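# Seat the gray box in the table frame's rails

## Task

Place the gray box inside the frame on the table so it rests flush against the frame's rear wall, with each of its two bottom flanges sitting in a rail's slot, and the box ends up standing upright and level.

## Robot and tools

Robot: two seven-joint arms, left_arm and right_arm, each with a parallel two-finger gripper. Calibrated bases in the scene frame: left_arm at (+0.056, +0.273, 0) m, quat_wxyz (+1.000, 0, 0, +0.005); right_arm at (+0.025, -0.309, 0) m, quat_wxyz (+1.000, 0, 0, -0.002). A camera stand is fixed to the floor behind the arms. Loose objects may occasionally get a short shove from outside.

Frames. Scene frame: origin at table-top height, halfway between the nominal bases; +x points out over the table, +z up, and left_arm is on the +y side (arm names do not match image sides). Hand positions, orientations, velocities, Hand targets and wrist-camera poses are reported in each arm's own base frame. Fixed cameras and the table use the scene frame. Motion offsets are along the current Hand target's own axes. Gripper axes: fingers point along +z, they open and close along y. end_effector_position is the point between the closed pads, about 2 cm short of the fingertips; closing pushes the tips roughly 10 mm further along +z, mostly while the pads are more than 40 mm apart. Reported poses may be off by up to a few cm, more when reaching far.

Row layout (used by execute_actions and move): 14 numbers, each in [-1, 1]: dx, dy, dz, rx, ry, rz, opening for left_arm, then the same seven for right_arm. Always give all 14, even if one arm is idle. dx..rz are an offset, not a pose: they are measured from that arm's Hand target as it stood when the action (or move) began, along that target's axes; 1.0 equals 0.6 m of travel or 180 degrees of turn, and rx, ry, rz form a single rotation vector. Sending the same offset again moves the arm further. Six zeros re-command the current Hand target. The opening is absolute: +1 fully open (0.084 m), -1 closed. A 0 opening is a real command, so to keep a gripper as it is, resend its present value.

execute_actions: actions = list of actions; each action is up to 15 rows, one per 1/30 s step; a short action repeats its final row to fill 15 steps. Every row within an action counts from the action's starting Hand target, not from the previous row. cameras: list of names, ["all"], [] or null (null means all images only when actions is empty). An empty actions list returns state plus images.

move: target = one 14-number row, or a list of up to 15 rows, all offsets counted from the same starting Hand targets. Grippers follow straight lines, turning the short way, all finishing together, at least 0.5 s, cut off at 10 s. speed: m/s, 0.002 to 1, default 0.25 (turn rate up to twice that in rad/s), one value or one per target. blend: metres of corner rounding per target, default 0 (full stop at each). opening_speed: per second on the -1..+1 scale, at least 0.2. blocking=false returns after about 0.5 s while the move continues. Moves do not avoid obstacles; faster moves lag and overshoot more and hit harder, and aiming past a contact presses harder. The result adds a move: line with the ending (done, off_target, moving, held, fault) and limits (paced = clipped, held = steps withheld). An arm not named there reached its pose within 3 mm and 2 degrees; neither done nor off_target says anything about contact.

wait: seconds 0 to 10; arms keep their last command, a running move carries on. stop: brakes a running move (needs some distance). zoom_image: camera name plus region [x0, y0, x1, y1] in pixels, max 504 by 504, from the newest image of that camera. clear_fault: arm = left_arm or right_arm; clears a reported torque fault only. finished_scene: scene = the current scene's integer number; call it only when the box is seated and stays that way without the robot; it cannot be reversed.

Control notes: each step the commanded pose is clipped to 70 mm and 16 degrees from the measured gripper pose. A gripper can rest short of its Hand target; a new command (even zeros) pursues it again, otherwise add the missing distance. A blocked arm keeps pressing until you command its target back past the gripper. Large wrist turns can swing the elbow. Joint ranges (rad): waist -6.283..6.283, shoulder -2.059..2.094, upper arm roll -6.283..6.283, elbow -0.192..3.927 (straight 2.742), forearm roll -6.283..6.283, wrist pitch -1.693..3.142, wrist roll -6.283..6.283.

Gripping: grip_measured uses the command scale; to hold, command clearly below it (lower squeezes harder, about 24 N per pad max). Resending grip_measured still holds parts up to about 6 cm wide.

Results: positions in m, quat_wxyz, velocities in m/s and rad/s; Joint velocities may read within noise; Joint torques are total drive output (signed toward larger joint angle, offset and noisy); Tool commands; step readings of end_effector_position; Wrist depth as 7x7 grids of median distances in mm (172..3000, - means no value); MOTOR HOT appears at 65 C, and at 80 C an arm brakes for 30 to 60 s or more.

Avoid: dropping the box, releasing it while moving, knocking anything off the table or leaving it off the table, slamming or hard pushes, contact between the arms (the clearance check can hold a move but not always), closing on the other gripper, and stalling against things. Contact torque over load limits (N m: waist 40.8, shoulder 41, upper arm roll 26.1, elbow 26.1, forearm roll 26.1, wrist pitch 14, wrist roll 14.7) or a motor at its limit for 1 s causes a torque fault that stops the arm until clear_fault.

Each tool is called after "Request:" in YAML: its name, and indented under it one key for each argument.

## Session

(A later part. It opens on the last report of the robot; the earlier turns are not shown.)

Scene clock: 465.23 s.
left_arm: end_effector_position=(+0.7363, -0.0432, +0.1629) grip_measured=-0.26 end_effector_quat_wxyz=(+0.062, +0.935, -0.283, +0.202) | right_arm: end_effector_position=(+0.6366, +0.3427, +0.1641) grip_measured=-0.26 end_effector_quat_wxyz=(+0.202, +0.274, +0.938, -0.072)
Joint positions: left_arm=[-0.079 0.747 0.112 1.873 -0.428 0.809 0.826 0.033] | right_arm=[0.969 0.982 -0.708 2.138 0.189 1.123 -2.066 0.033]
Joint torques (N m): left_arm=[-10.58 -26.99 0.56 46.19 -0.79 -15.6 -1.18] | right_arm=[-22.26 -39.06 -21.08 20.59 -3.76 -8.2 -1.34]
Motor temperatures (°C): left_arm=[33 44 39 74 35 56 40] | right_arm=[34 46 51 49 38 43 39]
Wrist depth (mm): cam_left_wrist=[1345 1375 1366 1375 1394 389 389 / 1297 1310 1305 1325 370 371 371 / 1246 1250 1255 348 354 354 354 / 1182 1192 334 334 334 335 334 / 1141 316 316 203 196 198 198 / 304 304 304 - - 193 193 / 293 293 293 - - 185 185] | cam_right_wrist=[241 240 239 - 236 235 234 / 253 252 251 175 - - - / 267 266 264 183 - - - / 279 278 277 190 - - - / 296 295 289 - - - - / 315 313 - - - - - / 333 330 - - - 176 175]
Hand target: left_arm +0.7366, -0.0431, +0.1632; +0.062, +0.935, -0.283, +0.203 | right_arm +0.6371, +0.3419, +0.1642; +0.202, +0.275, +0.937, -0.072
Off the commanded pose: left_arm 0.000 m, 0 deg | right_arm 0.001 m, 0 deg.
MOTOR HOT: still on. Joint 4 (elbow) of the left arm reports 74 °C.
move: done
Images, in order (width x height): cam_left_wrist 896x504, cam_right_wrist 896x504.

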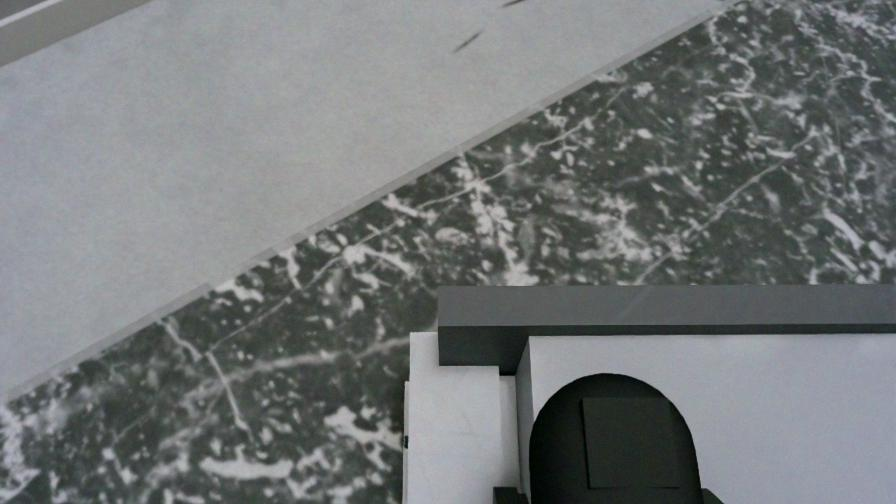

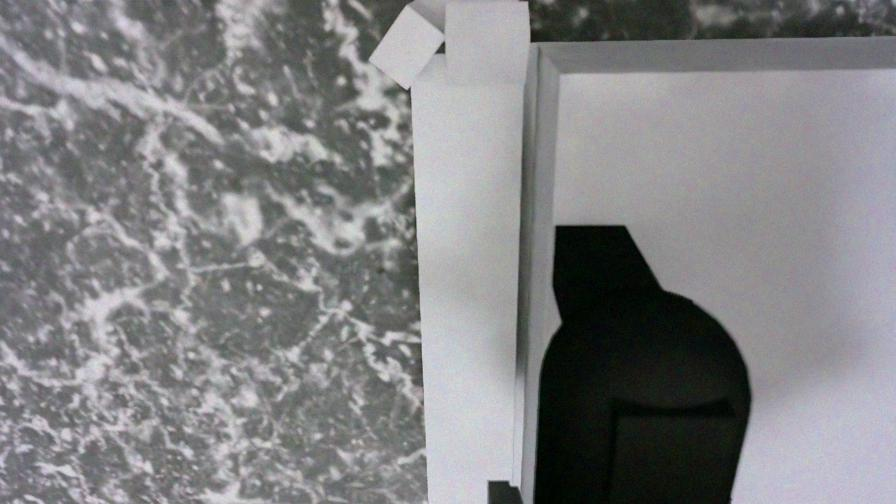

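Request:
move:
  target: [-0.0028,0,0.006,0,0,0,-1,0.0028,0,0.006,0,0,0,-1]
  speed: 0.015

Scene clock: 517.40 s.
left_arm: end_effector_position=(+0.7340, -0.0428, +0.1586) grip_measured=-0.26 end_effector_quat_wxyz=(+0.063, +0.936, -0.283, +0.198) end_effector_velocity=(+0.007, +0.001, +0.012) end_effector_angular_velocity=(+0.000, -0.032, +0.004) | right_arm: end_effector_position=(+0.6369, +0.3423, +0.1638) grip_measured=-0.26 end_effector_quat_wxyz=(+0.202, +0.274, +0.938, -0.072)
Joint positions: left_arm=[-0.079 0.748 0.113 1.868 -0.428 0.812 0.826 0.033] | right_arm=[0.969 0.982 -0.708 2.137 0.189 1.122 -2.066 0.033]
Joint velocities: left_arm=[0.002 -0.008 -0.002 0.009 -0.001 -0.016 0 0] | right_arm=[within noise]
Joint torques (N m): left_arm=[0.4 -24.82 1.19 15.13 -0.3 0.55 0.09] | right_arm=[-20.24 -39.03 -21.31 13.22 -4.5 -10.66 1.13]
Motor temperatures (°C): left_arm=[33 42 38 51 35 44 39] | right_arm=[37 47 71 45 38 52 39]
Wrist depth (mm): cam_left_wrist=[1332 1358 1364 1361 1388 385 385 / 1302 1295 1307 1322 367 367 367 / 1237 1241 1248 345 350 351 351 / 1166 1194 330 331 331 332 332 / 1125 312 313 207 193 196 196 / 300 301 301 - - 190 191 / 290 290 290 - - 183 183] | cam_right_wrist=[241 240 239 - 236 234 234 / 253 252 251 175 - - - / 267 265 264 182 - - - / 279 278 277 190 - - - / 295 294 289 - - - - / 315 313 - - - - - / 331 329 - - - 176 175]
Hand target: left_arm +0.7340, -0.0428, +0.1587; +0.063, +0.936, -0.283, +0.198 (not the last commanded pose) | right_arm +0.6371, +0.3419, +0.1638; +0.202, +0.275, +0.937, -0.072 (not the last commanded pose)
Tool commands: left_gripper/opening=-1.0 right_gripper/opening=-1.0
Off the commanded pose: right_arm 0.004 m, 0 deg.
OVER-TEMPERATURE FAULT: BRAKES ON. Before this call, joint 4 (elbow) of the left arm reached 80 °C; the stop lasted 46 seconds. The left arm may have sagged or run on as its brakes closed, and pressed harder on what it touched. The left arm ran none of this call's commands: an arm, its gripper or tool too, takes no command until a result says that it accepts commands again. In this call the stop used 86 of the actions that the scene allows. The left arm's brakes are open: its gripper holds where the fault left it, with its grip as last carried out. The left arm accepts commands again.
MOTOR HOT: joint 3 (upper arm roll) of the right arm reports 71 °C; the controller stops that arm at 80 °C. To cool a motor, set the load down, stop pushing, or move to a pose that needs little force. At that limit the right arm can sag while its brakes close.
move: fault (left_arm), off_target (right_arm; braked at the fault stop of left_arm)

Request:
move:
  target: [-0.0028,0,0.006,0,0,0,-1,0.0062,0,0.0137,0,0,0,-1]
  speed: 0.02

Scene clock: 523.70 s.
left_arm: end_effector_position=(+0.7341, -0.0428, +0.1557) grip_measured=-0.26 end_effector_quat_wxyz=(+0.063, +0.936, -0.283, +0.199) | right_arm: end_effector_position=(+0.6374, +0.3417, +0.1559) grip_measured=-0.26 end_effector_quat_wxyz=(+0.202, +0.275, +0.937, -0.071)
Joint positions: left_arm=[-0.079 0.751 0.112 1.863 -0.43 0.803 0.829 0.033] | right_arm=[0.972 0.986 -0.706 2.12 0.19 1.1 -2.063 0.033]
Joint torques (N m): left_arm=[3.11 -3.06 -6.68 2.27 -1.52 -2.47 1.72] | right_arm=[3.49 -4.71 3.68 -9.65 3.55 3.87 1.56]
Motor temperatures (°C): left_arm=[33 42 38 50 35 43 39] | right_arm=[37 46 70 45 38 51 39]
Wrist depth (mm): cam_left_wrist=[1337 1361 1369 1364 1400 383 384 / 1300 1295 1302 1327 365 365 366 / 1239 1246 1248 344 349 349 349 / 1172 1196 329 329 329 330 330 / 1125 311 312 206 191 194 194 / 299 299 300 - - 189 189 / 288 288 288 - - 182 182] | cam_right_wrist=[235 233 - - 228 227 226 / 246 245 245 - - - - / 260 259 258 176 - - - / 272 271 270 184 - - - / 288 287 282 - - - - / 307 306 - - - - - / 324 323 - - - - 173]
Hand target: left_arm +0.7340, -0.0428, +0.1547; +0.063, +0.936, -0.283, +0.198 | right_arm +0.6370, +0.3417, +0.1548; +0.202, +0.275, +0.937, -0.072
Off the commanded pose: left_arm 0.001 m, 0 deg | right_arm 0.001 m, 0 deg.
MOTOR HOT: still on. Joint 3 (upper arm roll) of the right arm reports 70 °C.
move: done

Request:
move:
  target:
    - [0.0076,0,0.0035,0,0,0,-1,-0.0076,0,0.0035,0,0,0,-1]
    - [0.005,0,0.0015,0,0,0,-1,-0.005,0,0.0015,0,0,0,-1]
    - [0.005,0,0.0015,0,0,0,1,-0.005,0,0.0015,0,0,0,1]
    - [0.06,0,-0.12,0,0,0,1,-0.06,0,-0.12,0,0,0,1]
  speed: [0.02,0.02,0.02,0.15]
  opening_speed: 1
  cameras: ["cam_left_wrist","cam_right_wrist","cam_high","cam_low"]

Request:
zoom_image:
  camera: "cam_high"
  region: [470, 180, 720, 390]

Request:
zoom_image:
  camera: "cam_left_wrist"
  region: [392, 230, 896, 504]

Scene clock: 536.40 s.
left_arm: end_effector_position=(+0.7373, -0.0444, +0.2351) grip_measured=+1.00 end_effector_quat_wxyz=(+0.063, +0.936, -0.283, +0.198) | right_arm: end_effector_position=(+0.6403, +0.3419, +0.2352) grip_measured=+1.00 end_effector_quat_wxyz=(+0.202, +0.274, +0.937, -0.072)
Joint positions: left_arm=[-0.078 0.714 0.134 2.025 -0.387 0.996 0.755 0.084] | right_arm=[0.888 0.988 -0.705 2.391 0.188 1.335 -2.091 0.084]
Joint torques (N m): left_arm=[6.87 -23.97 5.11 26.72 1.48 -1.32 -1.24] | right_arm=[-3.58 -38.84 -3.55 20.89 1.41 -0.69 1.28]
Motor temperatures (°C): left_arm=[33 43 38 51 35 42 40] | right_arm=[35 45 56 45 38 49 39]
Wrist depth (mm): cam_left_wrist=[1361 1455 1452 1468 1458 1458 480 / 1377 1380 1388 1400 1414 458 460 / 1325 1325 1332 1327 432 438 439 / 1255 1250 1266 412 413 414 414 / 1207 1205 391 396 396 397 397 / 1141 376 376 281 262 263 263 / 362 362 362 293 207 256 257] | cam_right_wrist=[310 309 307 228 201 200 197 / 326 324 322 244 206 205 206 / 344 342 337 - 217 218 218 / 359 357 356 - 229 228 227 / 380 378 376 - 239 241 240 / 405 404 401 - 182 257 255 / 429 425 422 - 191 258 256]
Hand target: left_arm +0.7373, -0.0444, +0.2351; +0.063, +0.936, -0.283, +0.198 | right_arm +0.6403, +0.3419, +0.2352; +0.202, +0.275, +0.937, -0.072
Off the commanded pose: left_arm 0.000 m, 0 deg | right_arm 0.000 m, 0 deg.
MOTOR HOT: cleared for the motors of the right arm.
move: done
Images, in order (width x height): cam_high 896x504, cam_low 896x504, cam_left_wrist 896x504, cam_right_wrist 896x504.

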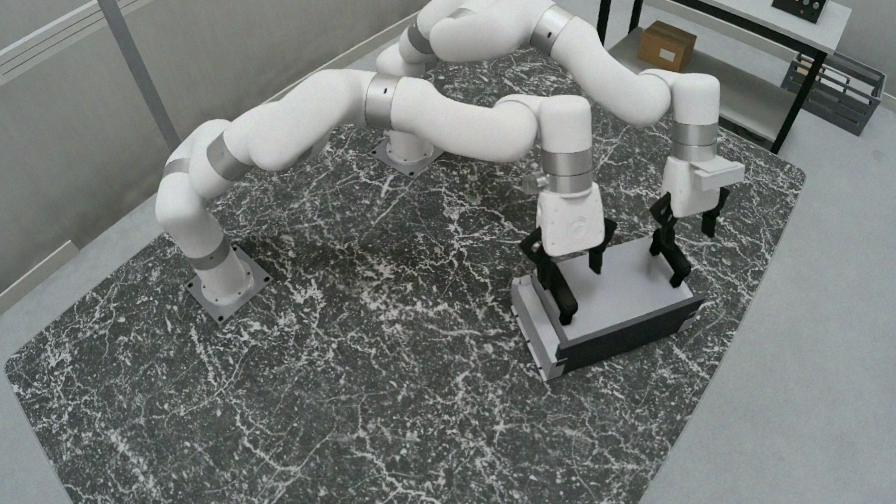

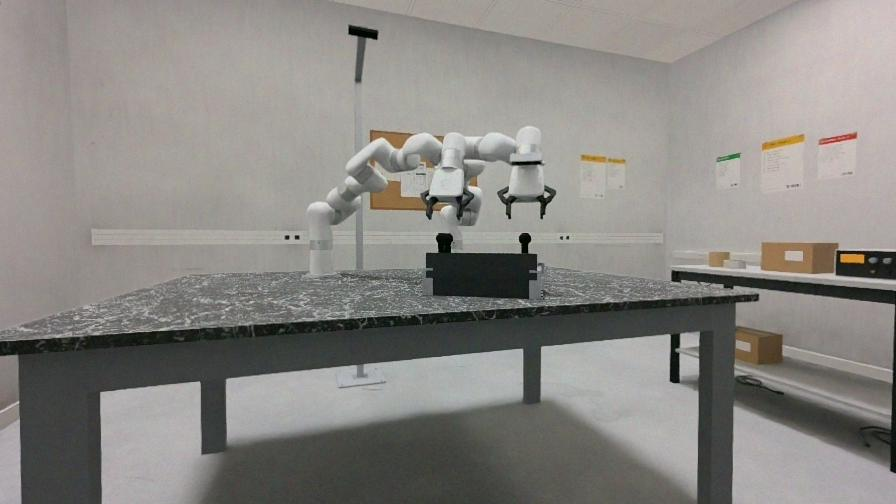

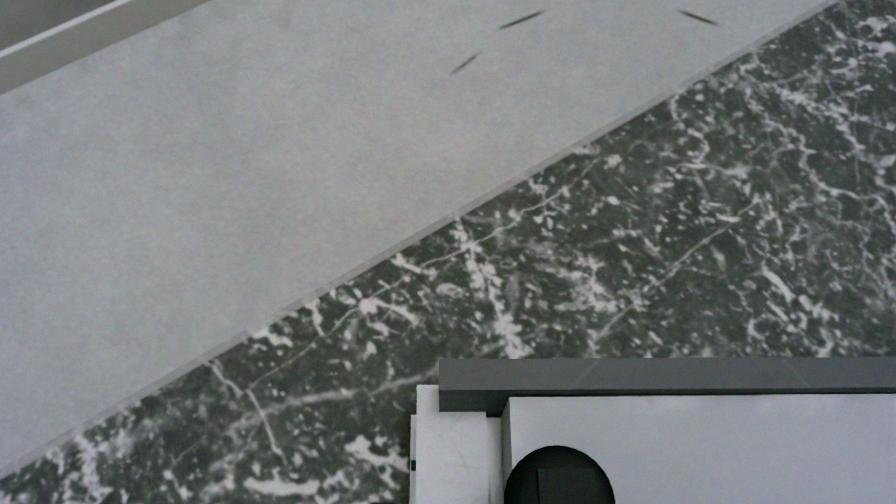

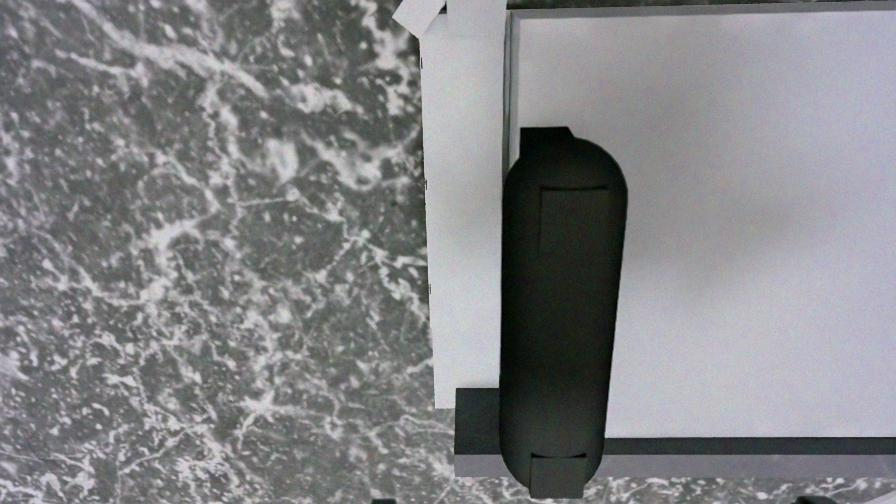

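Scaled by 2.016 from the camera's 896x504 image, which has a finer 1280x720 frame.

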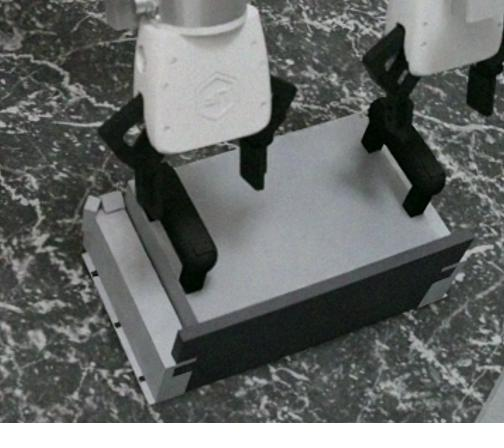

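Scaled by 1.000.

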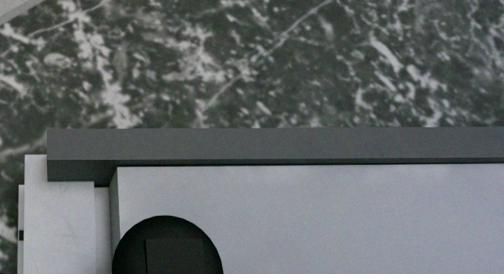

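Request:
finished_scene:
  scene: 2

The scene is finished: the task was done.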